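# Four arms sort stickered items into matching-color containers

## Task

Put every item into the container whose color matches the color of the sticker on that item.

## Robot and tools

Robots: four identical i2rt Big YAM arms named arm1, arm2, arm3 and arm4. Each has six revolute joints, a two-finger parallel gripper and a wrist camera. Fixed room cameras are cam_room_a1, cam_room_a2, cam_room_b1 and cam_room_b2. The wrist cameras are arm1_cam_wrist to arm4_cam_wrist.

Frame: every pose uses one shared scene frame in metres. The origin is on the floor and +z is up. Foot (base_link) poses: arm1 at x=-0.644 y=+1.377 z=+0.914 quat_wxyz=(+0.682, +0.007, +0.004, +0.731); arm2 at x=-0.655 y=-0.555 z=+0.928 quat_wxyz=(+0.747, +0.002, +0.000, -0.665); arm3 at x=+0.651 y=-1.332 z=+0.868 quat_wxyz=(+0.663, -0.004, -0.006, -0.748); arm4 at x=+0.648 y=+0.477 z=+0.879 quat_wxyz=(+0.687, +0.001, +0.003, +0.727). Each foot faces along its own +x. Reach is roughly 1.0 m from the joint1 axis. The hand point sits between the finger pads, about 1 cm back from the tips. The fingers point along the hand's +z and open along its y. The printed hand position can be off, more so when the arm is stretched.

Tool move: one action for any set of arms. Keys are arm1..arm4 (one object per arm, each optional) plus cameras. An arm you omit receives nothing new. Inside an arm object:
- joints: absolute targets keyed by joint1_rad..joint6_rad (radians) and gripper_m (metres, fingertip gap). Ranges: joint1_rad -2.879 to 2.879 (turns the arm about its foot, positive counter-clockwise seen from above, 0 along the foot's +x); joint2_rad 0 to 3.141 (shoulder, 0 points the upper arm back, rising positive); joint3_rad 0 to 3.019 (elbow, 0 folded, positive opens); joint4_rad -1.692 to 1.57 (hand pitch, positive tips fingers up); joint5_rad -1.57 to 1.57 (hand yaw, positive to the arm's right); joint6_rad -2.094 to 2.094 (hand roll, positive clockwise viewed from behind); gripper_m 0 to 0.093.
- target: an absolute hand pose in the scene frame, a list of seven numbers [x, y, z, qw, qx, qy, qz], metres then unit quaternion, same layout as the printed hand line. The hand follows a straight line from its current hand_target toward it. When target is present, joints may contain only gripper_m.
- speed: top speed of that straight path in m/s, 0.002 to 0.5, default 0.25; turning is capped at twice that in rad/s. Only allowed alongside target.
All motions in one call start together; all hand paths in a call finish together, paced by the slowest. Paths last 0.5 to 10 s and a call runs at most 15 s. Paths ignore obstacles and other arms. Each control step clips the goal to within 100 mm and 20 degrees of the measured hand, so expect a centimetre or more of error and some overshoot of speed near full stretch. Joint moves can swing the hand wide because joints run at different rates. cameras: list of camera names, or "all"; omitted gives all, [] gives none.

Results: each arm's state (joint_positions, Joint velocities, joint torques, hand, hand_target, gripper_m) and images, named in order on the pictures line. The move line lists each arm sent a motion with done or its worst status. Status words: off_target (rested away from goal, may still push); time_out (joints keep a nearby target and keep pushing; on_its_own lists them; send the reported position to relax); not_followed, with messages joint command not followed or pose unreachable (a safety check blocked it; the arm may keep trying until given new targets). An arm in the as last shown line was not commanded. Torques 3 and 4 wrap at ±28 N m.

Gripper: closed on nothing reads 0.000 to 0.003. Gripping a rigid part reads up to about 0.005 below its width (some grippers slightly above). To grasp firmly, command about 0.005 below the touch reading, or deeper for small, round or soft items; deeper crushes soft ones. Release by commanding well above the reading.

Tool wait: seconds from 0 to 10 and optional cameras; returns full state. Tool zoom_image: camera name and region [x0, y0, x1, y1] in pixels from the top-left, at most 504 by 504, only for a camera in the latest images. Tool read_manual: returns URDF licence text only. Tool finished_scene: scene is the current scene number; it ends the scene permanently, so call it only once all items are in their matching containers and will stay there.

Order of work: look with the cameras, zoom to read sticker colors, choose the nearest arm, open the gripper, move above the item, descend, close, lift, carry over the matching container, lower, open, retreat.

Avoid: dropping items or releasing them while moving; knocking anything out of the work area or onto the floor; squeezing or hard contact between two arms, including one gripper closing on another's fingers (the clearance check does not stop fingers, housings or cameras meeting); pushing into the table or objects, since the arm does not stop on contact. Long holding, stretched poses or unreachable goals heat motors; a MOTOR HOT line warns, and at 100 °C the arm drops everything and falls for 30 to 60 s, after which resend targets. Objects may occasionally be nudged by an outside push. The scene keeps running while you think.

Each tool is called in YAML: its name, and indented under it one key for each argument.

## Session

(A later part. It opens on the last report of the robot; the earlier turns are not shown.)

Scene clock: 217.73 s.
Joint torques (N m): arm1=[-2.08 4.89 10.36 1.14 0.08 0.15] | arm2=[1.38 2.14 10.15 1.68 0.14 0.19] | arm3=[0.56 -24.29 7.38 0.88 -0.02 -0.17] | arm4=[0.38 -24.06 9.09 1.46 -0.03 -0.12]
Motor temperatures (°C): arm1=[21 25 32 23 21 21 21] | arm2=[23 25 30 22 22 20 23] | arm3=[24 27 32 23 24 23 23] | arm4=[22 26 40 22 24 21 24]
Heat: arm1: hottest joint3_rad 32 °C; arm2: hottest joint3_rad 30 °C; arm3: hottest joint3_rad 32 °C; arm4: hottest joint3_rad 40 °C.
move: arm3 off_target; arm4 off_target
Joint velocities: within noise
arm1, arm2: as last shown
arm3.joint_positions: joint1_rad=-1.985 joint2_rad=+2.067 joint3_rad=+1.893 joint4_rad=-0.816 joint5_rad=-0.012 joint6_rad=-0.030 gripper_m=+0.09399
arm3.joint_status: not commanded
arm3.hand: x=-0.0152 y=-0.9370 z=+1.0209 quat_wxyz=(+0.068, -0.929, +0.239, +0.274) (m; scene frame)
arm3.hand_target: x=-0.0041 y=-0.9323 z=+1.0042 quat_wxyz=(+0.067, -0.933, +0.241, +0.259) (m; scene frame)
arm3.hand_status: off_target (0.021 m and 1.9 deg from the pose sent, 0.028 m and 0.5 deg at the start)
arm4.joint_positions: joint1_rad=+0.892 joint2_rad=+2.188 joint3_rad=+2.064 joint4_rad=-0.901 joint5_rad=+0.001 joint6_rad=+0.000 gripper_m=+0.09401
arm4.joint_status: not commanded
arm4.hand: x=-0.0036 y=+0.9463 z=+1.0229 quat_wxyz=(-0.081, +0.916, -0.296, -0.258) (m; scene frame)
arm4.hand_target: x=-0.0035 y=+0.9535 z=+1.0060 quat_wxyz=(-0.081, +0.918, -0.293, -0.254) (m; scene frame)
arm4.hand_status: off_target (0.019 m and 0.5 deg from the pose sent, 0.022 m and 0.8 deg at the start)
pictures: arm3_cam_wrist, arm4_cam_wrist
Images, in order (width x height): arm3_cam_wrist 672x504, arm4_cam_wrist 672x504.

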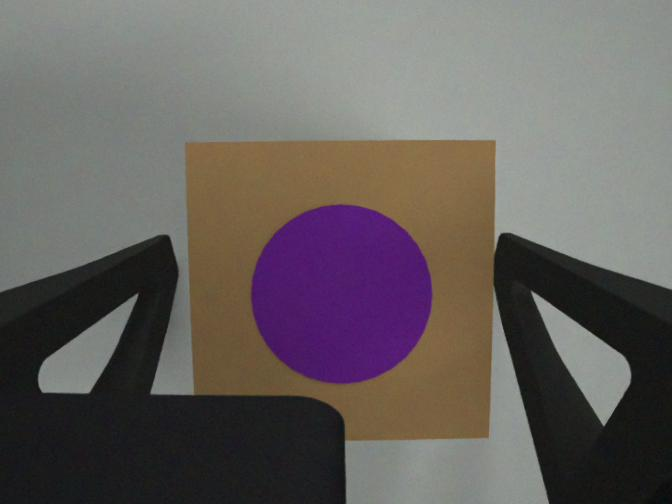

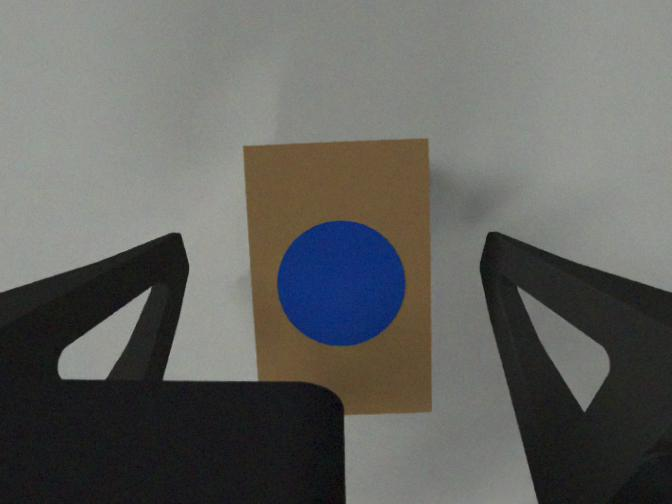

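move:
  arm4: {"joints":{"gripper_m":0.038}}
  arm3: {"joints":{"gripper_m":0.047}}
  cameras: ["arm3_cam_wrist","arm4_cam_wrist"]

move:
  arm4: {"target":[0.05,0.92,1.14,-0.0812,0.918,-0.2929,-0.2546],"speed":0.2}
  arm3: {"target":[0.05,-0.962,1.14,-0.0669,0.9329,-0.2413,-0.2587],"speed":0.2}
  cameras: ["arm3_cam_wrist","arm4_cam_wrist"]

Scene clock: 223.67 s.
Joint torques (N m): arm1=[-2.2 5.42 10.5 1.18 0.08 0.09] | arm2=[1.49 2.08 10.17 1.68 0.15 0.19] | arm3=[0.56 -24.47 7.41 0.92 0.06 -0.15] | arm4=[0.56 -23.94 9.11 1.47 -0.06 -0.09]
Motor temperatures (°C): arm1=[21 24 32 23 21 21 21] | arm2=[23 25 30 22 22 20 23] | arm3=[24 26 31 23 24 23 23] | arm4=[22 26 39 22 24 21 24]
Heat: arm1: hottest joint3_rad 32 °C; arm2: hottest joint3_rad 30 °C; arm3: hottest joint3_rad 31 °C; arm4: hottest joint3_rad 39 °C.
move: arm3 off_target; arm4 off_target
Joint velocities: within noise
arm1.joint_positions: joint1_rad=-2.254 joint2_rad=+0.545 joint3_rad=+1.285 joint4_rad=-1.490 joint5_rad=-0.008 joint6_rad=-0.003 gripper_m=+0.08996
arm1.joint_status: not commanded
arm1.hand: x=-0.4766 y=+1.2643 z=+1.3862 quat_wxyz=(-0.374, -0.274, -0.878, +0.119) (m; scene frame)
arm1.hand_target: x=-0.4779 y=+1.2642 z=+1.3903 quat_wxyz=(-0.374, -0.279, -0.877, +0.119) (m; scene frame)
arm1.hand_status: not commanded
arm2.joint_positions: joint1_rad=+0.942 joint2_rad=+0.543 joint3_rad=+1.289 joint4_rad=-1.487 joint5_rad=+0.003 joint6_rad=-0.010 gripper_m=+0.08993
arm2.joint_status: not commanded
arm2.hand: x=-0.4867 y=-0.6531 z=+1.4057 quat_wxyz=(-0.390, -0.229, -0.886, +0.104) (m; scene frame)
arm2.hand_target: x=-0.4869 y=-0.6516 z=+1.4073 quat_wxyz=(-0.386, -0.231, -0.887, +0.100) (m; scene frame)
arm2.hand_status: not commanded
arm3.joint_positions: joint1_rad=-1.985 joint2_rad=+2.067 joint3_rad=+1.893 joint4_rad=-0.816 joint5_rad=-0.014 joint6_rad=-0.031 gripper_m=+0.05286
arm3.joint_status: gripper_m off_target (ended at +0.05289, target +0.04700)
arm3.hand: x=-0.0154 y=-0.9372 z=+1.0212 quat_wxyz=(+0.068, -0.929, +0.239, +0.275) (m; scene frame)
arm3.hand_target: x=-0.0042 y=-0.9322 z=+1.0043 quat_wxyz=(+0.067, -0.933, +0.241, +0.259) (m; scene frame)
arm3.hand_status: not commanded
arm4.joint_positions: joint1_rad=+0.892 joint2_rad=+2.188 joint3_rad=+2.064 joint4_rad=-0.900 joint5_rad=+0.001 joint6_rad=-0.002 gripper_m=+0.04416
arm4.joint_status: gripper_m off_target (ended at +0.04418, target +0.03800)
arm4.hand: x=-0.0036 y=+0.9467 z=+1.0231 quat_wxyz=(-0.081, +0.916, -0.295, -0.258) (m; scene frame)
arm4.hand_target: x=-0.0035 y=+0.9536 z=+1.0060 quat_wxyz=(-0.081, +0.918, -0.293, -0.254) (m; scene frame)
arm4.hand_status: not commanded
pictures: arm3_cam_wrist, arm4_cam_wrist
Images, in order (width x height): arm3_cam_wrist 672x504, arm4_cam_wrist 672x504.

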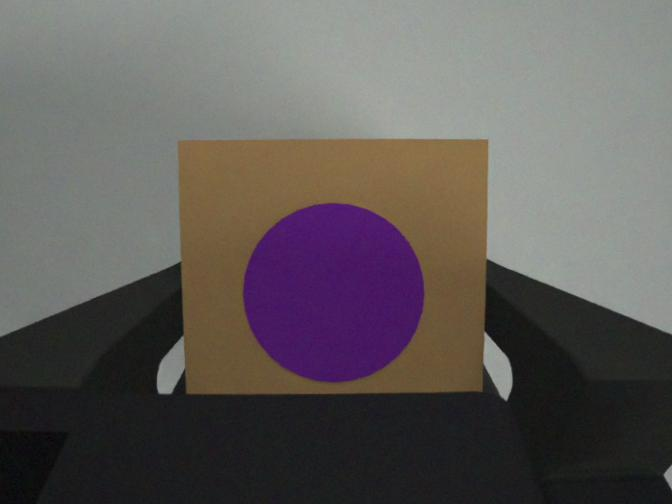

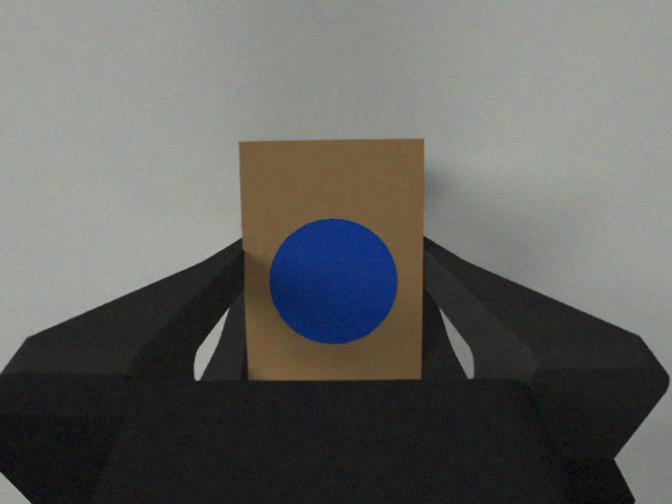

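Scene clock: 225.13 s.
Joint torques (N m): arm1=[-2.61 5.07 10.33 1.16 0.07 0.11] | arm2=[1.61 2.2 10.17 1.72 0.15 0.19] | arm3=[0.56 -21.89 11.86 0.79 0.06 -0.13] | arm4=[0.91 -22.89 10.41 0.64 -0.05 -0.07]
Motor temperatures (°C): arm1=[21 24 32 23 21 21 21] | arm2=[23 25 30 22 22 20 23] | arm3=[24 27 31 23 24 23 23] | arm4=[22 26 39 22 24 21 25]
Heat: arm1: hottest joint3_rad 32 °C; arm2: hottest joint3_rad 30 °C; arm3: hottest joint3_rad 31 °C; arm4: hottest joint3_rad 39 °C.
move: arm3 off_target; arm4 done
Joint velocities: within noise
arm1, arm2: as last shown
arm3.joint_positions: joint1_rad=-1.985 joint2_rad=+1.852 joint3_rad=+1.858 joint4_rad=-1.051 joint5_rad=-0.014 joint6_rad=-0.035 gripper_m=+0.05286
arm3.joint_status: not commanded
arm3.hand: x=+0.0495 y=-0.9740 z=+1.1268 quat_wxyz=(+0.060, -0.937, +0.239, +0.249) (m; scene frame)
arm3.hand_target: x=+0.0504 y=-0.9622 z=+1.1398 quat_wxyz=(+0.067, -0.933, +0.241, +0.259) (m; scene frame)
arm3.hand_status: off_target (0.018 m and 1.4 deg from the pose sent, 0.138 m and 1.9 deg at the start)
arm4.joint_positions: joint1_rad=+0.886 joint2_rad=+1.981 joint3_rad=+2.018 joint4_rad=-1.077 joint5_rad=-0.001 joint6_rad=-0.004 gripper_m=+0.04416
arm4.joint_status: not commanded
arm4.hand: x=+0.0494 y=+0.9142 z=+1.1337 quat_wxyz=(-0.079, +0.918, -0.297, -0.252) (m; scene frame)
arm4.hand_target: x=+0.0502 y=+0.9199 z=+1.1399 quat_wxyz=(-0.081, +0.918, -0.293, -0.255) (m; scene frame)
arm4.hand_status: done (0.009 m and 0.6 deg from the pose sent, 0.131 m and 0.5 deg at the start)
pictures: arm3_cam_wrist, arm4_cam_wrist
Images, in order (width x height): arm3_cam_wrist 672x504, arm4_cam_wrist 672x504.

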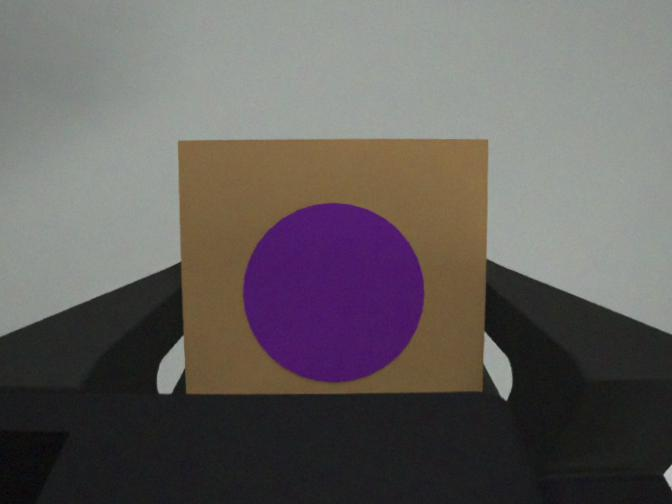

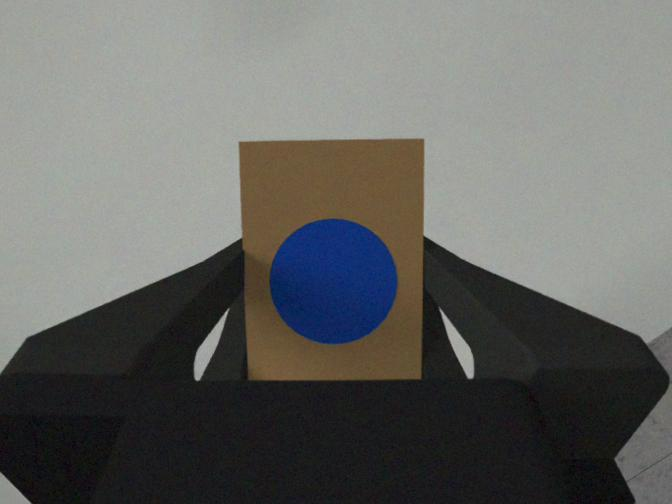

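move:
  arm4: {"joints":{"joint2_rad":1.198,"joint3_rad":1.1,"joint4_rad":-0.95}}
  arm3: {"joints":{"joint2_rad":1.198,"joint3_rad":1.1,"joint4_rad":-0.95}}
  cameras: []

move:
  arm4: {"joints":{"joint2_rad":0.6,"joint3_rad":1.3,"joint4_rad":-1.5}}
  arm3: {"joints":{"joint2_rad":0.6,"joint3_rad":1.3,"joint4_rad":-1.5}}
  cameras: ["arm3_cam_wrist","arm4_cam_wrist"]

move:
  arm4: {"joints":{"joint1_rad":-1.925}}
  arm3: {"joints":{"joint1_rad":1.80}}
  cameras: ["arm3_cam_wrist","arm4_cam_wrist"]

Scene clock: 232.70 s.
Joint torques (N m): arm1=[-1.55 5.01 10.37 1.31 0.12 0.09] | arm2=[1.55 2.02 10.18 1.69 0.16 0.19] | arm3=[0.21 -10.46 9.84 1.33 0.05 -0.12] | arm4=[0.26 -9.17 9.98 1.29 -0.05 -0.06]
Motor temperatures (°C): arm1=[21 24 32 23 21 21 21] | arm2=[23 25 30 22 22 20 23] | arm3=[24 26 32 23 24 23 24] | arm4=[22 27 37 22 24 21 25]
Heat: arm1: hottest joint3_rad 32 °C; arm2: hottest joint3_rad 30 °C; arm3: hottest joint3_rad 32 °C; arm4: hottest joint3_rad 37 °C.
move: arm3 done; arm4 done
Joint velocities: within noise
arm1, arm2: as last shown
arm3.joint_positions: joint1_rad=-1.986 joint2_rad=+1.204 joint3_rad=+1.094 joint4_rad=-0.959 joint5_rad=-0.014 joint6_rad=-0.035 gripper_m=+0.05286
arm3.joint_status: all done
arm3.hand: x=+0.2651 y=-1.1015 z=+1.1148 quat_wxyz=(+0.057, -0.939, +0.240, +0.238) (m; scene frame)
arm3.hand_target: x=+0.2660 y=-1.0945 z=+1.1214 quat_wxyz=(+0.063, -0.936, +0.242, +0.247) (m; scene frame)
arm3.hand_status: not commanded
arm4.joint_positions: joint1_rad=+0.886 joint2_rad=+1.194 joint3_rad=+1.085 joint4_rad=-0.963 joint5_rad=-0.001 joint6_rad=-0.005 gripper_m=+0.04416
arm4.joint_status: all done
arm4.hand: x=+0.2908 y=+0.7390 z=+1.1303 quat_wxyz=(-0.074, +0.922, -0.298, -0.237) (m; scene frame)
arm4.hand_target: x=+0.2867 y=+0.7452 z=+1.1375 quat_wxyz=(-0.079, +0.920, -0.294, -0.247) (m; scene frame)
arm4.hand_status: not commanded
pictures: none
No camera images: "cameras" was empty.

Scene clock: 234.20 s.
Joint torques (N m): arm1=[-1.85 4.89 10.74 1.16 0.1 0.09] | arm2=[1.49 2.08 10.11 1.69 0.14 0.18] | arm3=[0.26 0.91 9.7 1.28 0.04 -0.13] | arm4=[0.26 2.02 8.28 0.9 0 -0.1]
Motor temperatures (°C): arm1=[21 24 32 23 21 21 21] | arm2=[23 25 30 22 22 20 23] | arm3=[24 26 32 23 24 23 24] | arm4=[22 27 37 22 24 21 25]
Heat: arm1: hottest joint3_rad 32 °C; arm2: hottest joint3_rad 30 °C; arm3: hottest joint3_rad 32 °C; arm4: hottest joint3_rad 37 °C.
move: arm3 done; arm4 done
Joint velocities: within noise
arm1, arm2: as last shown
arm3.joint_positions: joint1_rad=-1.987 joint2_rad=+0.603 joint3_rad=+1.280 joint4_rad=-1.498 joint5_rad=-0.014 joint6_rad=-0.035 gripper_m=+0.05286
arm3.joint_status: all done
arm3.hand: x=+0.4657 y=-1.2176 z=+1.3264 quat_wxyz=(+0.091, -0.903, +0.231, +0.351) (m; scene frame)
arm3.hand_target: x=+0.4695 y=-1.2164 z=+1.3360 quat_wxyz=(+0.098, -0.898, +0.232, +0.359) (m; scene frame)
arm3.hand_status: not commanded
arm4.joint_positions: joint1_rad=+0.886 joint2_rad=+0.597 joint3_rad=+1.289 joint4_rad=-1.493 joint5_rad=-0.001 joint6_rad=-0.005 gripper_m=+0.04416
arm4.joint_status: all done
arm4.hand: x=+0.4786 y=+0.6039 z=+1.3462 quat_wxyz=(-0.114, +0.882, -0.285, -0.358) (m; scene frame)
arm4.hand_target: x=+0.4801 y=+0.6040 z=+1.3496 quat_wxyz=(-0.117, +0.882, -0.282, -0.358) (m; scene frame)
arm4.hand_status: not commanded
pictures: arm3_cam_wrist, arm4_cam_wrist
Images, in order (width x height): arm3_cam_wrist 672x504, arm4_cam_wrist 672x504.

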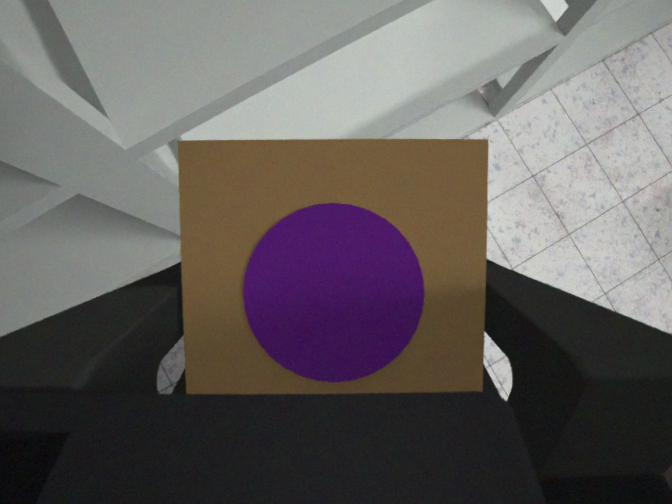

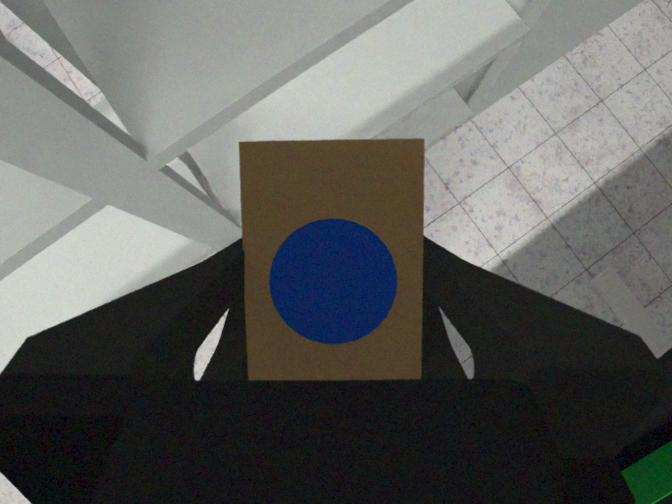

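Scene clock: 236.80 s.
Joint torques (N m): arm1=[-2.43 5.3 10.59 1.13 0.1 0.09] | arm2=[1.49 2.14 10.13 1.73 0.15 0.19] | arm3=[2.08 1.14 9.62 1.32 0.07 -0.11] | arm4=[0.15 1.79 8.24 0.9 0.08 -0.1]
Motor temperatures (°C): arm1=[21 24 32 23 21 21 21] | arm2=[23 25 30 22 22 20 23] | arm3=[24 26 32 23 24 23 24] | arm4=[22 26 37 22 24 21 25]
Heat: arm1: hottest joint3_rad 32 °C; arm2: hottest joint3_rad 30 °C; arm3: hottest joint3_rad 32 °C; arm4: hottest joint3_rad 37 °C.
move: arm3 done; arm4 done
Joint velocities: within noise
arm1, arm2: as last shown
arm3.joint_positions: joint1_rad=+1.789 joint2_rad=+0.603 joint3_rad=+1.280 joint4_rad=-1.498 joint5_rad=-0.014 joint6_rad=-0.036 gripper_m=+0.05288
arm3.joint_status: all done
arm3.hand: x=+0.8630 y=-1.3027 z=+1.3281 quat_wxyz=(-0.366, +0.067, -0.928, -0.011) (m; scene frame)
arm3.hand_target: x=+0.8600 y=-1.3007 z=+1.3376 quat_wxyz=(-0.376, +0.075, -0.924, -0.012) (m; scene frame)
arm3.hand_status: not commanded
arm4.joint_positions: joint1_rad=-1.922 joint2_rad=+0.597 joint3_rad=+1.289 joint4_rad=-1.493 joint5_rad=-0.004 joint6_rad=-0.006 gripper_m=+0.04423
arm4.joint_status: all done
arm4.hand: x=+0.8532 y=+0.4175 z=+1.3451 quat_wxyz=(-0.369, -0.132, -0.918, +0.056) (m; scene frame)
arm4.hand_target: x=+0.8519 y=+0.4174 z=+1.3484 quat_wxyz=(-0.370, -0.127, -0.919, +0.059) (m; scene frame)
arm4.hand_status: not commanded
pictures: arm3_cam_wrist, arm4_cam_wrist
Images, in order (width x height): arm3_cam_wrist 672x504, arm4_cam_wrist 672x504.

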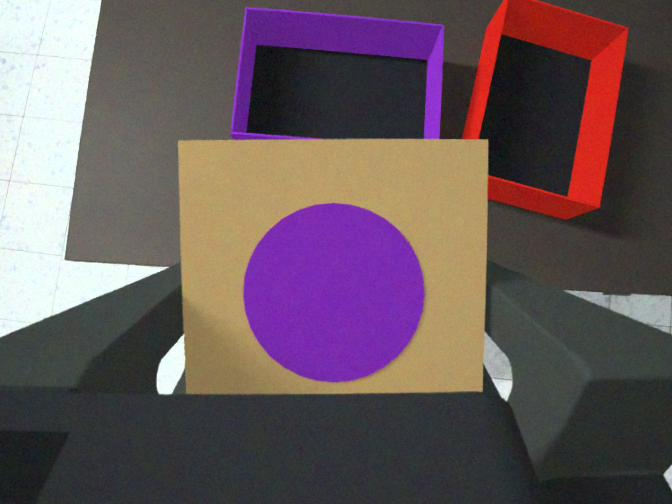

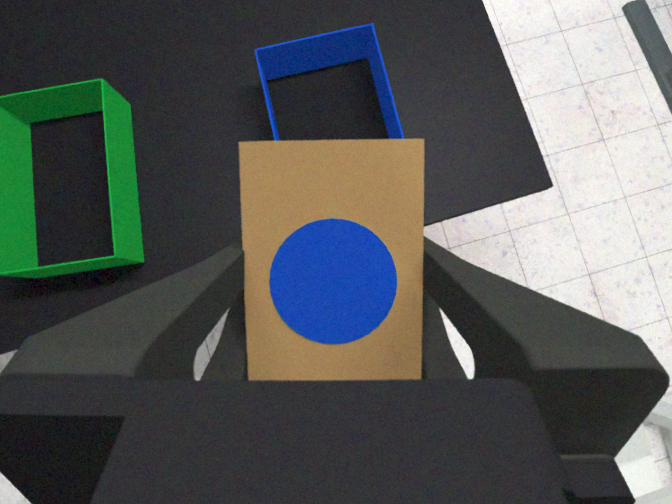

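move:
  arm4: {"target":[1.12,0.332,1.0,-0.2642,-0.1433,-0.9529,0.0397]}
  arm3: {"target":[1.182,-1.277,1.0,-0.2668,0.0521,-0.9622,-0.0145]}
  cameras: ["arm3_cam_wrist","arm4_cam_wrist"]

Scene clock: 254.83 s.
Joint torques (N m): arm1=[-1.32 4.6 10.41 1.16 0.08 0.08] | arm2=[1.61 2.08 10.14 1.7 0.15 0.19] | arm3=[0.97 -14.74 12.55 1.52 -0.07 0.03] | arm4=[0.79 -12.63 10.99 1.29 0.02 0.1]
Motor temperatures (°C): arm1=[21 24 32 23 21 21 21] | arm2=[23 25 31 22 22 20 23] | arm3=[24 26 31 23 24 23 24] | arm4=[22 25 35 22 24 21 26]
Heat: arm1: hottest joint3_rad 32 °C; arm2: hottest joint3_rad 31 °C; arm3: hottest joint3_rad 31 °C; arm4: hottest joint3_rad 35 °C.
move: arm3 off_target; arm4 off_target
Joint velocities: within noise
arm1, arm2: as last shown
arm3.joint_positions: joint1_rad=+1.789 joint2_rad=+1.511 joint3_rad=+0.988 joint4_rad=-0.587 joint5_rad=-0.017 joint6_rad=-0.014 gripper_m=+0.05288
arm3.joint_status: not commanded
arm3.hand: x=+1.1557 y=-1.2785 z=+0.9691 quat_wxyz=(-0.228, +0.057, -0.972, -0.011) (m; scene frame)
arm3.hand_target: x=+1.1799 y=-1.2773 z=+1.0009 quat_wxyz=(-0.267, +0.052, -0.962, -0.015) (m; scene frame)
arm3.hand_status: off_target (0.041 m and 4.6 deg from the pose sent, 0.458 m and 12.1 deg at the start)
arm4.joint_positions: joint1_rad=-1.922 joint2_rad=+1.419 joint3_rad=+0.869 joint4_rad=-0.549 joint5_rad=-0.004 joint6_rad=-0.006 gripper_m=+0.04423
arm4.joint_status: not commanded
arm4.hand: x=+1.0972 y=+0.3418 z=+0.9737 quat_wxyz=(-0.229, -0.139, -0.963, +0.035) (m; scene frame)
arm4.hand_target: x=+1.1184 y=+0.3325 z=+1.0007 quat_wxyz=(-0.264, -0.143, -0.953, +0.040) (m; scene frame)
arm4.hand_status: off_target (0.036 m and 4.2 deg from the pose sent, 0.444 m and 12.9 deg at the start)
pictures: arm3_cam_wrist, arm4_cam_wrist
Images, in order (width x height): arm3_cam_wrist 672x504, arm4_cam_wrist 672x504.

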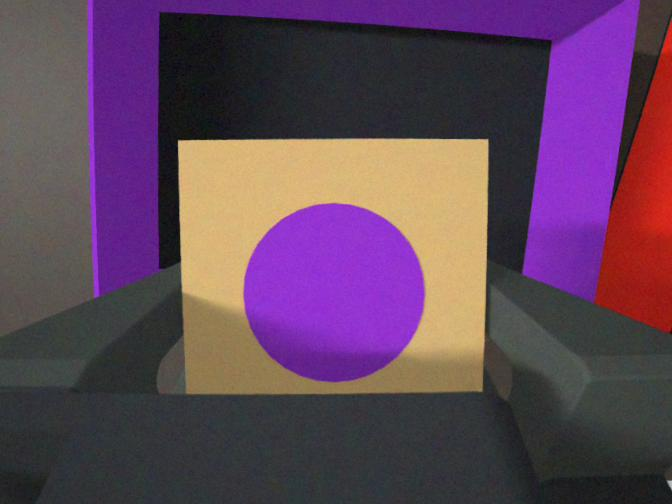

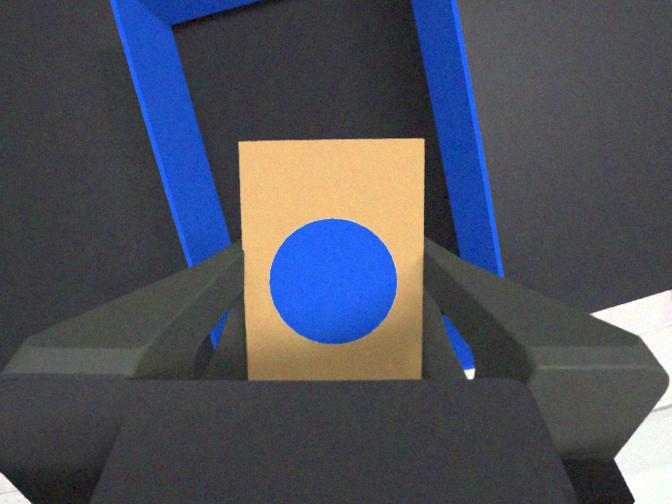

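move:
  arm4: {"target":[1.138,0.324,0.835,-0.3054,-0.1414,-0.9407,0.0459],"speed":0.2}
  arm3: {"target":[1.212,-1.284,0.835,-0.3085,0.0514,-0.9499,-0.0168],"speed":0.2}
  cameras: ["arm3_cam_wrist","arm4_cam_wrist"]

Scene clock: 276.43 s.
Joint torques (N m): arm1=[-2.08 4.42 10.45 1.17 0.1 0.12] | arm2=[1.61 2.14 10.13 1.66 0.15 0.2] | arm3=[0.15 -17.14 5.91 1.91 -0.08 -0.09] | arm4=[-0.32 -13.98 5.39 1.57 -0.01 0.11]
Motor temperatures (°C): arm1=[21 24 32 23 21 21 21] | arm2=[23 25 31 22 22 20 23] | arm3=[24 25 33 23 24 23 24] | arm4=[22 24 34 22 24 21 26]
Heat: arm1: hottest joint3_rad 32 °C; arm2: hottest joint3_rad 31 °C; arm3: hottest joint3_rad 33 °C; arm4: hottest joint3_rad 34 °C.
move: arm3 off_target; arm4 done
Joint velocities: within noise
arm1, arm2: as last shown
arm3.joint_positions: joint1_rad=+1.784 joint2_rad=+1.861 joint3_rad=+0.915 joint4_rad=-0.021 joint5_rad=-0.027 joint6_rad=-0.013 gripper_m=+0.05288
arm3.joint_status: not commanded
arm3.hand: x=+1.2065 y=-1.2767 z=+0.8292 quat_wxyz=(-0.297, +0.056, -0.953, -0.018) (m; scene frame)
arm3.hand_target: x=+1.2118 y=-1.2841 z=+0.8350 quat_wxyz=(-0.308, +0.051, -0.950, -0.017) (m; scene frame)
arm3.hand_status: off_target (0.011 m and 1.5 deg from the pose sent, 0.145 m and 9.6 deg at the start)
arm4.joint_positions: joint1_rad=-1.924 joint2_rad=+1.793 joint3_rad=+0.759 joint4_rad=+0.074 joint5_rad=-0.004 joint6_rad=-0.006 gripper_m=+0.04423
arm4.joint_status: not commanded
arm4.hand: x=+1.1336 y=+0.3288 z=+0.8328 quat_wxyz=(-0.296, -0.137, -0.944, +0.046) (m; scene frame)
arm4.hand_target: x=+1.1378 y=+0.3239 z=+0.8351 quat_wxyz=(-0.305, -0.141, -0.941, +0.046) (m; scene frame)
arm4.hand_status: done (0.007 m and 1.3 deg from the pose sent, 0.146 m and 9.2 deg at the start)
pictures: arm3_cam_wrist, arm4_cam_wrist
Images, in order (width x height): arm3_cam_wrist 672x504, arm4_cam_wrist 672x504.

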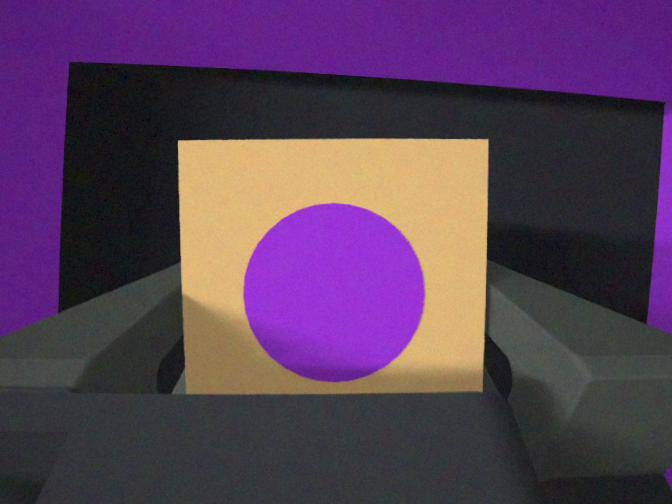

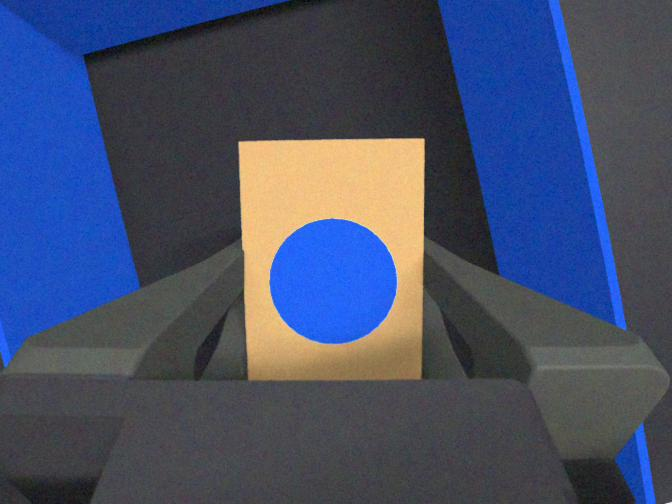

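move:
  arm4: {"target":[1.128,0.325,0.775,-0.2807,-0.1426,-0.9484,0.0422],"speed":0.1}
  arm3: {"target":[1.199,-1.286,0.775,-0.2919,0.0517,-0.9552,-0.0159],"speed":0.1}
  cameras: ["arm3_cam_wrist","arm4_cam_wrist"]

Scene clock: 284.70 s.
Joint torques (N m): arm1=[-1.79 5.54 10.45 1.22 0.09 0.1] | arm2=[1.61 2.02 10.15 1.68 0.15 0.19] | arm3=[-0.03 -16.91 4.74 1.87 -0.06 -0.1] | arm4=[0.15 -14.21 4.46 1.58 -0.04 0.08]
Motor temperatures (°C): arm1=[21 24 32 23 21 21 21] | arm2=[23 25 31 22 22 20 23] | arm3=[24 25 32 23 24 23 24] | arm4=[22 24 34 22 24 21 26]
Heat: arm1: hottest joint3_rad 32 °C; arm2: hottest joint3_rad 31 °C; arm3: hottest joint3_rad 32 °C; arm4: hottest joint3_rad 34 °C.
move: arm3 done; arm4 done
Joint velocities: within noise
arm1, arm2: as last shown
arm3.joint_positions: joint1_rad=+1.784 joint2_rad=+1.981 joint3_rad=+0.895 joint4_rad=+0.095 joint5_rad=-0.027 joint6_rad=-0.013 gripper_m=+0.05288
arm3.joint_status: not commanded
arm3.hand: x=+1.1959 y=-1.2785 z=+0.7742 quat_wxyz=(-0.285, +0.056, -0.957, -0.017) (m; scene frame)
arm3.hand_target: x=+1.1989 y=-1.2861 z=+0.7751 quat_wxyz=(-0.292, +0.052, -0.955, -0.016) (m; scene frame)
arm3.hand_status: done (0.008 m and 1.0 deg from the pose sent, 0.056 m and 0.8 deg at the start)
arm4.joint_positions: joint1_rad=-1.928 joint2_rad=+1.937 joint3_rad=+0.759 joint4_rad=+0.172 joint5_rad=-0.006 joint6_rad=-0.006 gripper_m=+0.04423
arm4.joint_status: not commanded
arm4.hand: x=+1.1239 y=+0.3297 z=+0.7765 quat_wxyz=(-0.274, -0.140, -0.951, +0.042) (m; scene frame)
arm4.hand_target: x=+1.1278 y=+0.3250 z=+0.7751 quat_wxyz=(-0.280, -0.143, -0.948, +0.042) (m; scene frame)
arm4.hand_status: done (0.006 m and 0.9 deg from the pose sent, 0.058 m and 2.0 deg at the start)
pictures: arm3_cam_wrist, arm4_cam_wrist
Images, in order (width x height): arm3_cam_wrist 672x504, arm4_cam_wrist 672x504.

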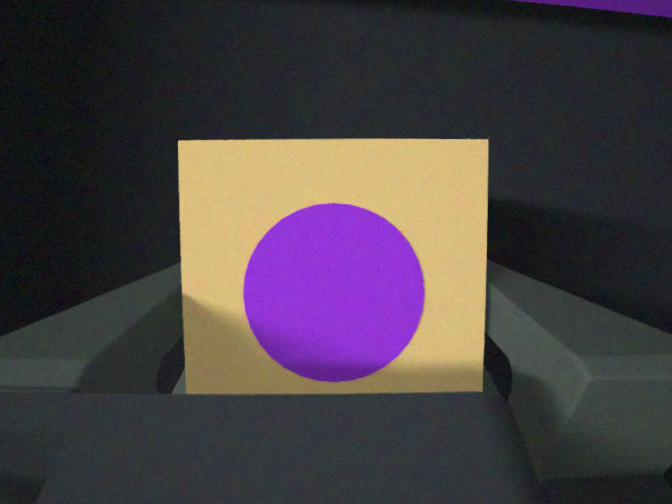

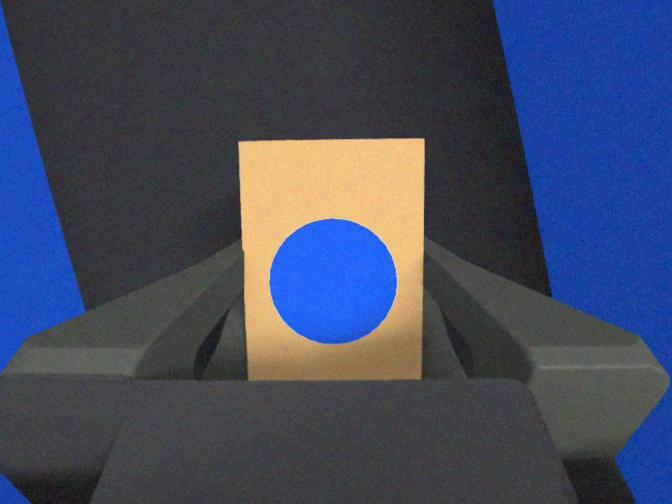

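Descend gently to ~.755, then small steps.

move:
  arm4: {"target":[1.128,0.325,0.756,-0.2707,-0.1426,-0.9514,0.0412],"speed":0.06}
  arm3: {"target":[1.199,-1.286,0.756,-0.2882,0.0517,-0.9562,-0.0159],"speed":0.06}
  cameras: []

move:
  arm4: {"target":[1.128,0.325,0.748,-0.2707,-0.1426,-0.9514,0.0412],"speed":0.04}
  arm3: {"target":[1.199,-1.286,0.748,-0.2882,0.0517,-0.9562,-0.0159],"speed":0.04}
  cameras: ["arm3_cam_wrist","arm4_cam_wrist"]

Scene clock: 289.87 s.
Joint torques (N m): arm1=[-2.32 4.78 10.56 1.25 0.09 0.13] | arm2=[1.49 2.14 10.17 1.72 0.14 0.19] | arm3=[-0.03 -16.91 5.09 1.84 -0.06 -0.09] | arm4=[0.38 -13.92 5.15 1.5 -0.02 0.03]
Motor temperatures (°C): arm1=[21 24 32 23 21 21 21] | arm2=[23 25 31 22 22 20 23] | arm3=[24 26 31 23 24 23 24] | arm4=[22 24 33 22 24 21 26]
Heat: arm1: hottest joint3_rad 32 °C; arm2: hottest joint3_rad 31 °C; arm3: hottest joint3_rad 31 °C; arm4: hottest joint3_rad 33 °C.
move: arm3 done; arm4 off_target
Joint velocities: within noise
arm1.joint_positions: joint1_rad=-2.254 joint2_rad=+0.545 joint3_rad=+1.285 joint4_rad=-1.490 joint5_rad=-0.008 joint6_rad=-0.003 gripper_m=+0.08996
arm1.joint_status: not commanded
arm1.hand: x=-0.4766 y=+1.2643 z=+1.3862 quat_wxyz=(-0.374, -0.274, -0.878, +0.119) (m; scene frame)
arm1.hand_target: x=-0.4779 y=+1.2642 z=+1.3903 quat_wxyz=(-0.374, -0.279, -0.877, +0.119) (m; scene frame)
arm1.hand_status: not commanded
arm2.joint_positions: joint1_rad=+0.942 joint2_rad=+0.543 joint3_rad=+1.289 joint4_rad=-1.487 joint5_rad=+0.003 joint6_rad=-0.010 gripper_m=+0.08993
arm2.joint_status: not commanded
arm2.hand: x=-0.4867 y=-0.6531 z=+1.4057 quat_wxyz=(-0.390, -0.229, -0.886, +0.104) (m; scene frame)
arm2.hand_target: x=-0.4869 y=-0.6516 z=+1.4073 quat_wxyz=(-0.386, -0.231, -0.887, +0.100) (m; scene frame)
arm2.hand_status: not commanded
arm3.joint_positions: joint1_rad=+1.784 joint2_rad=+2.027 joint3_rad=+0.895 joint4_rad=+0.128 joint5_rad=-0.027 joint6_rad=-0.013 gripper_m=+0.05288
arm3.joint_status: not commanded
arm3.hand: x=+1.1923 y=-1.2791 z=+0.7549 quat_wxyz=(-0.279, +0.056, -0.958, -0.017) (m; scene frame)
arm3.hand_target: x=+1.1988 y=-1.2862 z=+0.7561 quat_wxyz=(-0.288, +0.052, -0.956, -0.016) (m; scene frame)
arm3.hand_status: done (0.010 m and 1.2 deg from the pose sent, 0.020 m and 0.7 deg at the start)
arm4.joint_positions: joint1_rad=-1.928 joint2_rad=+1.986 joint3_rad=+0.759 joint4_rad=+0.188 joint5_rad=-0.006 joint6_rad=-0.006 gripper_m=+0.04423
arm4.joint_status: not commanded
arm4.hand: x=+1.1154 y=+0.3322 z=+0.7552 quat_wxyz=(-0.258, -0.141, -0.955, +0.039) (m; scene frame)
arm4.hand_target: x=+1.1275 y=+0.3251 z=+0.7562 quat_wxyz=(-0.270, -0.143, -0.951, +0.041) (m; scene frame)
arm4.hand_status: off_target (0.014 m and 1.6 deg from the pose sent, 0.021 m and 0.5 deg at the start)
pictures: none
No camera images: "cameras" was empty.

Scene clock: 290.83 s.
Joint torques (N m): arm1=[-1.79 4.54 10.36 1.1 0.12 0.16] | arm2=[1.55 2.2 10.14 1.69 0.15 0.19] | arm3=[0.09 -16.5 5.16 1.8 -0.05 -0.09] | arm4=[0.38 -14.04 5.34 1.43 -0.01 0.05]
Motor temperatures (°C): arm1=[21 24 32 23 21 21 21] | arm2=[23 25 31 22 22 20 23] | arm3=[24 26 31 23 24 23 24] | arm4=[22 24 33 22 24 21 26]
Heat: arm1: hottest joint3_rad 32 °C; arm2: hottest joint3_rad 31 °C; arm3: hottest joint3_rad 31 °C; arm4: hottest joint3_rad 33 °C.
move: arm3 done; arm4 off_target
Joint velocities: arm1=[-0.005 -0.005 0.007 0.017 0.022 0.154 0] | arm2=[within noise] | arm3=[within noise] | arm4=[within noise]
arm1, arm2: as last shown
arm3.joint_positions: joint1_rad=+1.784 joint2_rad=+2.044 joint3_rad=+0.895 joint4_rad=+0.147 joint5_rad=-0.027 joint6_rad=-0.013 gripper_m=+0.05288
arm3.joint_status: not commanded
arm3.hand: x=+1.1919 y=-1.2792 z=+0.7482 quat_wxyz=(-0.280, +0.056, -0.958, -0.017) (m; scene frame)
arm3.hand_target: x=+1.1988 y=-1.2862 z=+0.7482 quat_wxyz=(-0.288, +0.052, -0.956, -0.016) (m; scene frame)
arm3.hand_status: done (0.010 m and 1.1 deg from the pose sent, 0.012 m and 1.2 deg at the start)
arm4.joint_positions: joint1_rad=-1.928 joint2_rad=+2.006 joint3_rad=+0.759 joint4_rad=+0.209 joint5_rad=-0.006 joint6_rad=-0.006 gripper_m=+0.04423
arm4.joint_status: not commanded
arm4.hand: x=+1.1148 y=+0.3323 z=+0.7486 quat_wxyz=(-0.258, -0.141, -0.955, +0.039) (m; scene frame)
arm4.hand_target: x=+1.1276 y=+0.3250 z=+0.7485 quat_wxyz=(-0.271, -0.143, -0.951, +0.041) (m; scene frame)
arm4.hand_status: off_target (0.015 m and 1.5 deg from the pose sent, 0.016 m and 1.6 deg at the start)
pictures: arm3_cam_wrist, arm4_cam_wrist
Images, in order (width x height): arm3_cam_wrist 672x504, arm4_cam_wrist 672x504.

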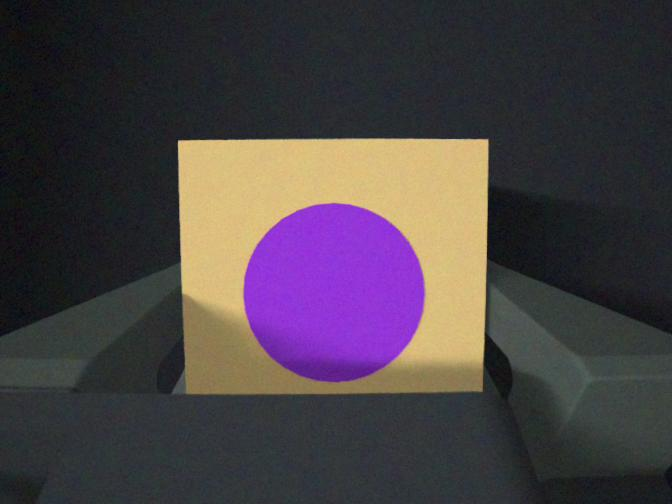

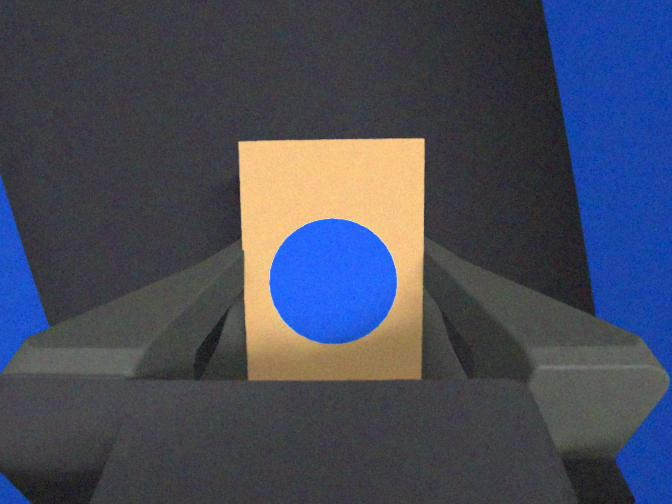

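move:
  arm4: {"target":[1.128,0.325,0.742,-0.2707,-0.1426,-0.9514,0.0412],"speed":0.04}
  arm3: {"target":[1.199,-1.286,0.742,-0.2882,0.0517,-0.9562,-0.0159],"speed":0.04}
  cameras: []

move:
  arm4: {"target":[1.128,0.325,0.736,-0.2707,-0.1426,-0.9514,0.0412],"speed":0.04}
  arm3: {"target":[1.199,-1.286,0.736,-0.2882,0.0517,-0.9562,-0.0159],"speed":0.04}
  cameras: ["arm3_cam_wrist","arm4_cam_wrist"]

Scene clock: 301.73 s.
Joint torques (N m): arm1=[-1.49 4.66 10.4 1.21 0.15 0.09] | arm2=[1.44 2.08 10.15 1.72 0.15 0.2] | arm3=[0.09 -16.26 5.23 1.81 -0.05 -0.1] | arm4=[0.44 -13.33 5.03 1.46 0.02 0.04]
Motor temperatures (°C): arm1=[21 24 32 23 21 21 21] | arm2=[23 25 31 22 22 20 23] | arm3=[24 25 29 23 24 23 25] | arm4=[22 24 32 22 24 21 26]
Heat: arm1: hottest joint3_rad 32 °C; arm2: hottest joint3_rad 31 °C; arm3: hottest joint3_rad 29 °C; arm4: hottest joint3_rad 32 °C.
move: arm3 done; arm4 off_target
Joint velocities: within noise
arm1, arm2: as last shown
arm3.joint_positions: joint1_rad=+1.784 joint2_rad=+2.057 joint3_rad=+0.895 joint4_rad=+0.162 joint5_rad=-0.027 joint6_rad=-0.013 gripper_m=+0.05288
arm3.joint_status: not commanded
arm3.hand: x=+1.1916 y=-1.2792 z=+0.7434 quat_wxyz=(-0.281, +0.056, -0.958, -0.017) (m; scene frame)
arm3.hand_target: x=+1.1987 y=-1.2861 z=+0.7420 quat_wxyz=(-0.288, +0.052, -0.956, -0.016) (m; scene frame)
arm3.hand_status: done (0.010 m and 1.0 deg from the pose sent, 0.012 m and 1.1 deg at the start)
arm4.joint_positions: joint1_rad=-1.928 joint2_rad=+2.016 joint3_rad=+0.766 joint4_rad=+0.226 joint5_rad=-0.006 joint6_rad=-0.006 gripper_m=+0.04423
arm4.joint_status: not commanded
arm4.hand: x=+1.1199 y=+0.3308 z=+0.7479 quat_wxyz=(-0.265, -0.140, -0.953, +0.041) (m; scene frame)
arm4.hand_target: x=+1.1277 y=+0.3250 z=+0.7423 quat_wxyz=(-0.271, -0.143, -0.951, +0.041) (m; scene frame)
arm4.hand_status: off_target (0.012 m and 0.7 deg from the pose sent, 0.016 m and 1.5 deg at the start)
pictures: none
No camera images: "cameras" was empty.

Scene clock: 302.70 s.
Joint torques (N m): arm1=[-1.85 5.07 10.55 1.24 0.1 0.12] | arm2=[1.38 2.02 10.15 1.69 0.15 0.19] | arm3=[-0.09 -15.21 5.42 1.66 -0.04 -0.09] | arm4=[0.03 -12.75 4.74 1.47 -0.03 -0.01]
Motor temperatures (°C): arm1=[21 24 32 23 21 21 21] | arm2=[23 25 31 22 22 20 23] | arm3=[24 25 29 23 24 23 25] | arm4=[22 24 32 22 24 21 26]
Heat: arm1: hottest joint3_rad 32 °C; arm2: hottest joint3_rad 31 °C; arm3: hottest joint3_rad 29 °C; arm4: hottest joint3_rad 32 °C.
move: arm3 off_target; arm4 off_target
Joint velocities: within noise
arm1, arm2: as last shown
arm3.joint_positions: joint1_rad=+1.784 joint2_rad=+2.062 joint3_rad=+0.895 joint4_rad=+0.180 joint5_rad=-0.027 joint6_rad=-0.013 gripper_m=+0.05288
arm3.joint_status: not commanded
arm3.hand: x=+1.1941 y=-1.2790 z=+0.7434 quat_wxyz=(-0.287, +0.056, -0.956, -0.018) (m; scene frame)
arm3.hand_target: x=+1.1986 y=-1.2861 z=+0.7362 quat_wxyz=(-0.288, +0.052, -0.956, -0.016) (m; scene frame)
arm3.hand_status: off_target (0.011 m and 0.6 deg from the pose sent, 0.012 m and 1.0 deg at the start)
arm4.joint_positions: joint1_rad=-1.928 joint2_rad=+2.023 joint3_rad=+0.772 joint4_rad=+0.244 joint5_rad=-0.006 joint6_rad=-0.006 gripper_m=+0.04423
arm4.joint_status: not commanded
arm4.hand: x=+1.1248 y=+0.3293 z=+0.7482 quat_wxyz=(-0.273, -0.140, -0.951, +0.042) (m; scene frame)
arm4.hand_target: x=+1.1274 y=+0.3252 z=+0.7363 quat_wxyz=(-0.271, -0.143, -0.951, +0.041) (m; scene frame)
arm4.hand_status: off_target (0.013 m and 0.4 deg from the pose sent, 0.016 m and 0.7 deg at the start)
pictures: arm3_cam_wrist, arm4_cam_wrist
Images, in order (width x height): arm3_cam_wrist 672x504, arm4_cam_wrist 672x504.

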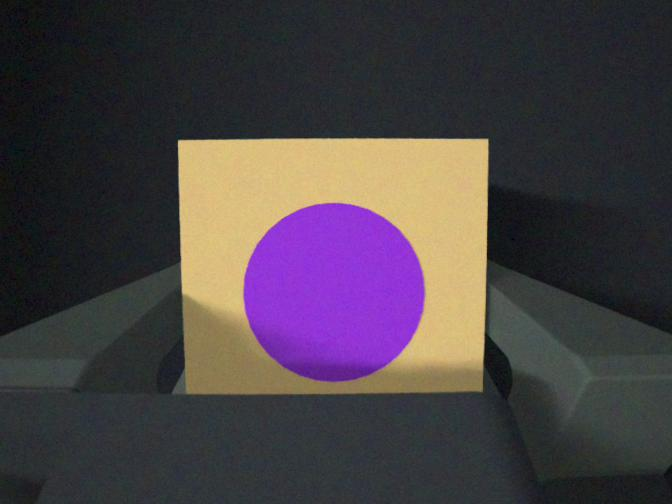

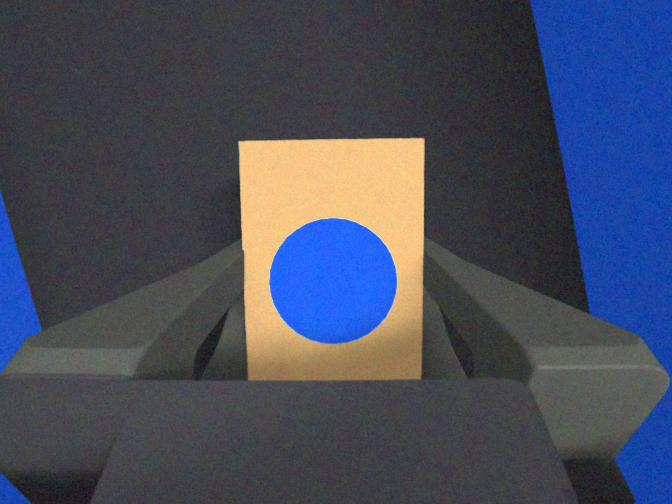

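move:
  arm4: {"target":[1.127,0.326,0.743,-0.2707,-0.1426,-0.9514,0.0412],"speed":0.04}
  arm3: {"target":[1.198,-1.285,0.739,-0.2882,0.0517,-0.9562,-0.0159],"speed":0.04}
  cameras: []

move:
  arm4: {"joints":{"gripper_m":0.085}}
  arm3: {"joints":{"gripper_m":0.085}}
  cameras: ["arm3_cam_wrist","arm4_cam_wrist"]

move:
  arm4: {"target":[1.09,0.337,0.87,-0.2707,-0.1426,-0.9514,0.0412],"speed":0.2}
  arm3: {"target":[1.145,-1.291,0.87,-0.2882,0.0517,-0.9562,-0.0159],"speed":0.2}
  cameras: ["arm3_cam_wrist","arm4_cam_wrist"]

Scene clock: 310.13 s.
Joint torques (N m): arm1=[-2.08 4.25 10.44 1.17 0.09 0.09] | arm2=[1.55 2.14 10.15 1.74 0.14 0.19] | arm3=[0.26 -16.03 5.11 1.44 0 -0.07] | arm4=[0.15 -14.21 4.16 0.75 0.03 0.04]
Motor temperatures (°C): arm1=[21 24 32 23 21 21 21] | arm2=[23 25 31 22 22 20 23] | arm3=[24 26 29 23 24 23 25] | arm4=[22 24 31 22 24 21 26]
Heat: arm1: hottest joint3_rad 32 °C; arm2: hottest joint3_rad 31 °C; arm3: hottest joint3_rad 29 °C; arm4: hottest joint3_rad 31 °C.
move: arm3 done; arm4 done
Joint velocities: within noise
arm1, arm2: as last shown
arm3.joint_positions: joint1_rad=+1.784 joint2_rad=+2.062 joint3_rad=+0.895 joint4_rad=+0.180 joint5_rad=-0.027 joint6_rad=-0.013 gripper_m=+0.05288
arm3.joint_status: not commanded
arm3.hand: x=+1.1941 y=-1.2790 z=+0.7434 quat_wxyz=(-0.287, +0.056, -0.956, -0.018) (m; scene frame)
arm3.hand_target: x=+1.1978 y=-1.2851 z=+0.7391 quat_wxyz=(-0.288, +0.052, -0.956, -0.016) (m; scene frame)
arm3.hand_status: done (0.008 m and 0.6 deg from the pose sent, 0.008 m and 0.6 deg at the start)
arm4.joint_positions: joint1_rad=-1.928 joint2_rad=+2.023 joint3_rad=+0.772 joint4_rad=+0.244 joint5_rad=-0.006 joint6_rad=-0.006 gripper_m=+0.04423
arm4.joint_status: not commanded
arm4.hand: x=+1.1248 y=+0.3293 z=+0.7482 quat_wxyz=(-0.273, -0.140, -0.951, +0.042) (m; scene frame)
arm4.hand_target: x=+1.1268 y=+0.3261 z=+0.7431 quat_wxyz=(-0.271, -0.143, -0.951, +0.041) (m; scene frame)
arm4.hand_status: done (0.007 m and 0.4 deg from the pose sent, 0.007 m and 0.4 deg at the start)
pictures: none
No camera images: "cameras" was empty.

Scene clock: 310.70 s.
Joint torques (N m): arm1=[-1.9 4.89 10.47 1.29 0.1 0.11] | arm2=[1.38 2.2 10.15 1.66 0.14 0.19] | arm3=[0.26 -15.91 5.05 1.47 0.01 -0.07] | arm4=[0.03 -14.33 4.27 0.83 0.02 0.04]
Motor temperatures (°C): arm1=[21 24 32 23 21 21 21] | arm2=[23 25 31 22 22 20 23] | arm3=[24 26 29 23 24 23 25] | arm4=[22 24 31 22 24 21 26]
Heat: arm1: hottest joint3_rad 32 °C; arm2: hottest joint3_rad 31 °C; arm3: hottest joint3_rad 29 °C; arm4: hottest joint3_rad 31 °C.
move: arm3 done; arm4 done
Joint velocities: within noise
arm1, arm2: as last shown
arm3.joint_positions: joint1_rad=+1.784 joint2_rad=+2.062 joint3_rad=+0.895 joint4_rad=+0.180 joint5_rad=-0.027 joint6_rad=-0.013 gripper_m=+0.08496
arm3.joint_status: all done
arm3.hand: x=+1.1941 y=-1.2790 z=+0.7432 quat_wxyz=(-0.287, +0.056, -0.956, -0.018) (m; scene frame)
arm3.hand_target: x=+1.1977 y=-1.2851 z=+0.7389 quat_wxyz=(-0.288, +0.052, -0.956, -0.016) (m; scene frame)
arm3.hand_status: not commanded
arm4.joint_positions: joint1_rad=-1.928 joint2_rad=+2.023 joint3_rad=+0.772 joint4_rad=+0.244 joint5_rad=-0.006 joint6_rad=-0.006 gripper_m=+0.08492
arm4.joint_status: all done
arm4.hand: x=+1.1248 y=+0.3293 z=+0.7482 quat_wxyz=(-0.273, -0.140, -0.951, +0.042) (m; scene frame)
arm4.hand_target: x=+1.1268 y=+0.3261 z=+0.7431 quat_wxyz=(-0.271, -0.143, -0.951, +0.041) (m; scene frame)
arm4.hand_status: not commanded
pictures: arm3_cam_wrist, arm4_cam_wrist
Images, in order (width x height): arm3_cam_wrist 672x504, arm4_cam_wrist 672x504.

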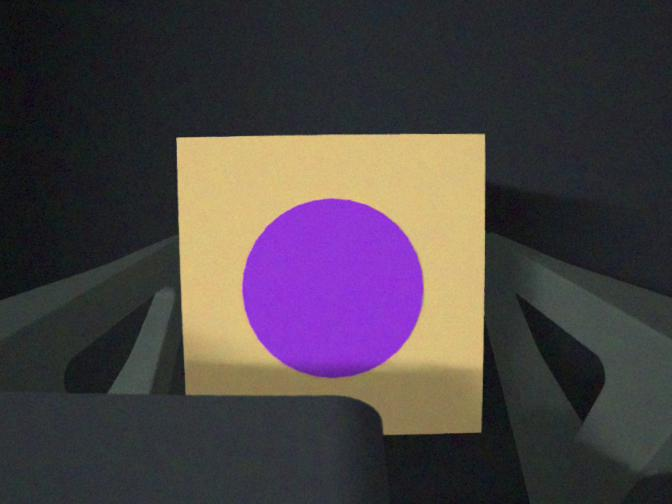

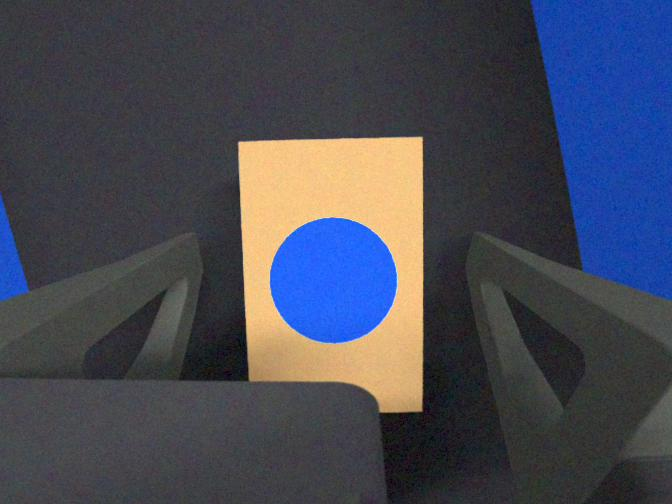

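Scene clock: 312.07 s.
Joint torques (N m): arm1=[-1.55 4.72 10.41 1.2 0.07 0.08] | arm2=[1.55 2.08 10.17 1.7 0.14 0.19] | arm3=[0.15 -13.33 5.86 0.83 -0.09 -0.12] | arm4=[0.32 -12.51 5.67 0.49 -0.01 0.06]
Motor temperatures (°C): arm1=[21 24 32 23 21 21 21] | arm2=[23 25 31 22 22 20 23] | arm3=[24 26 29 23 24 23 24] | arm4=[22 24 31 22 24 21 26]
Heat: arm1: hottest joint3_rad 32 °C; arm2: hottest joint3_rad 31 °C; arm3: hottest joint3_rad 29 °C; arm4: hottest joint3_rad 31 °C.
move: arm3 done; arm4 done
Joint velocities: within noise
arm1, arm2: as last shown
arm3.joint_positions: joint1_rad=+1.779 joint2_rad=+1.643 joint3_rad=+0.767 joint4_rad=-0.094 joint5_rad=-0.030 joint6_rad=-0.014 gripper_m=+0.08496
arm3.joint_status: not commanded
arm3.hand: x=+1.1490 y=-1.2834 z=+0.8746 quat_wxyz=(-0.295, +0.055, -0.954, -0.018) (m; scene frame)
arm3.hand_target: x=+1.1449 y=-1.2909 z=+0.8700 quat_wxyz=(-0.288, +0.052, -0.956, -0.016) (m; scene frame)
arm3.hand_status: done (0.010 m and 1.0 deg from the pose sent, 0.136 m and 0.6 deg at the start)
arm4.joint_positions: joint1_rad=-1.929 joint2_rad=+1.608 joint3_rad=+0.684 joint4_rad=-0.076 joint5_rad=-0.006 joint6_rad=-0.006 gripper_m=+0.08492
arm4.joint_status: not commanded
arm4.hand: x=+1.0939 y=+0.3391 z=+0.8723 quat_wxyz=(-0.277, -0.140, -0.950, +0.042) (m; scene frame)
arm4.hand_target: x=+1.0900 y=+0.3371 z=+0.8700 quat_wxyz=(-0.271, -0.143, -0.951, +0.041) (m; scene frame)
arm4.hand_status: done (0.005 m and 0.8 deg from the pose sent, 0.127 m and 0.4 deg at the start)
pictures: arm3_cam_wrist, arm4_cam_wrist
Images, in order (width x height): arm3_cam_wrist 672x504, arm4_cam_wrist 672x504.

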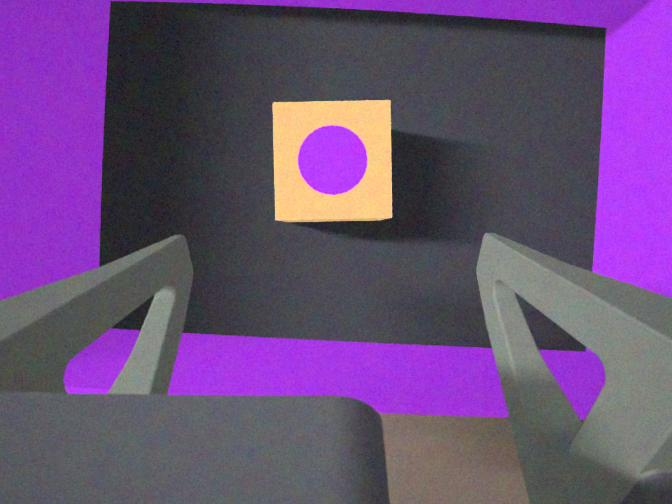

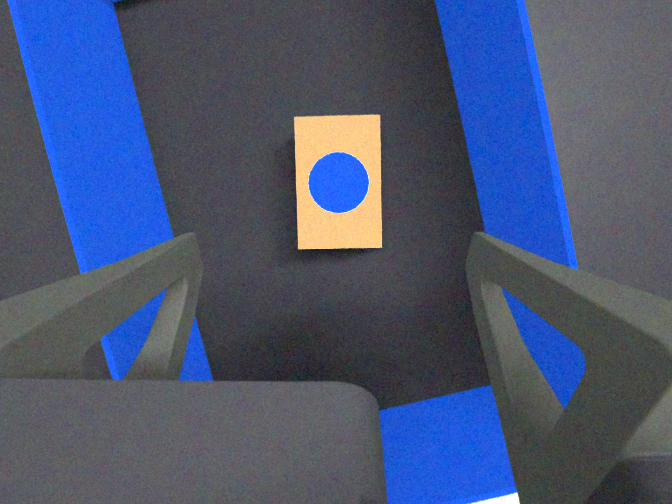

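finished_scene:
  scene: 2

The scene is finished: the task was done.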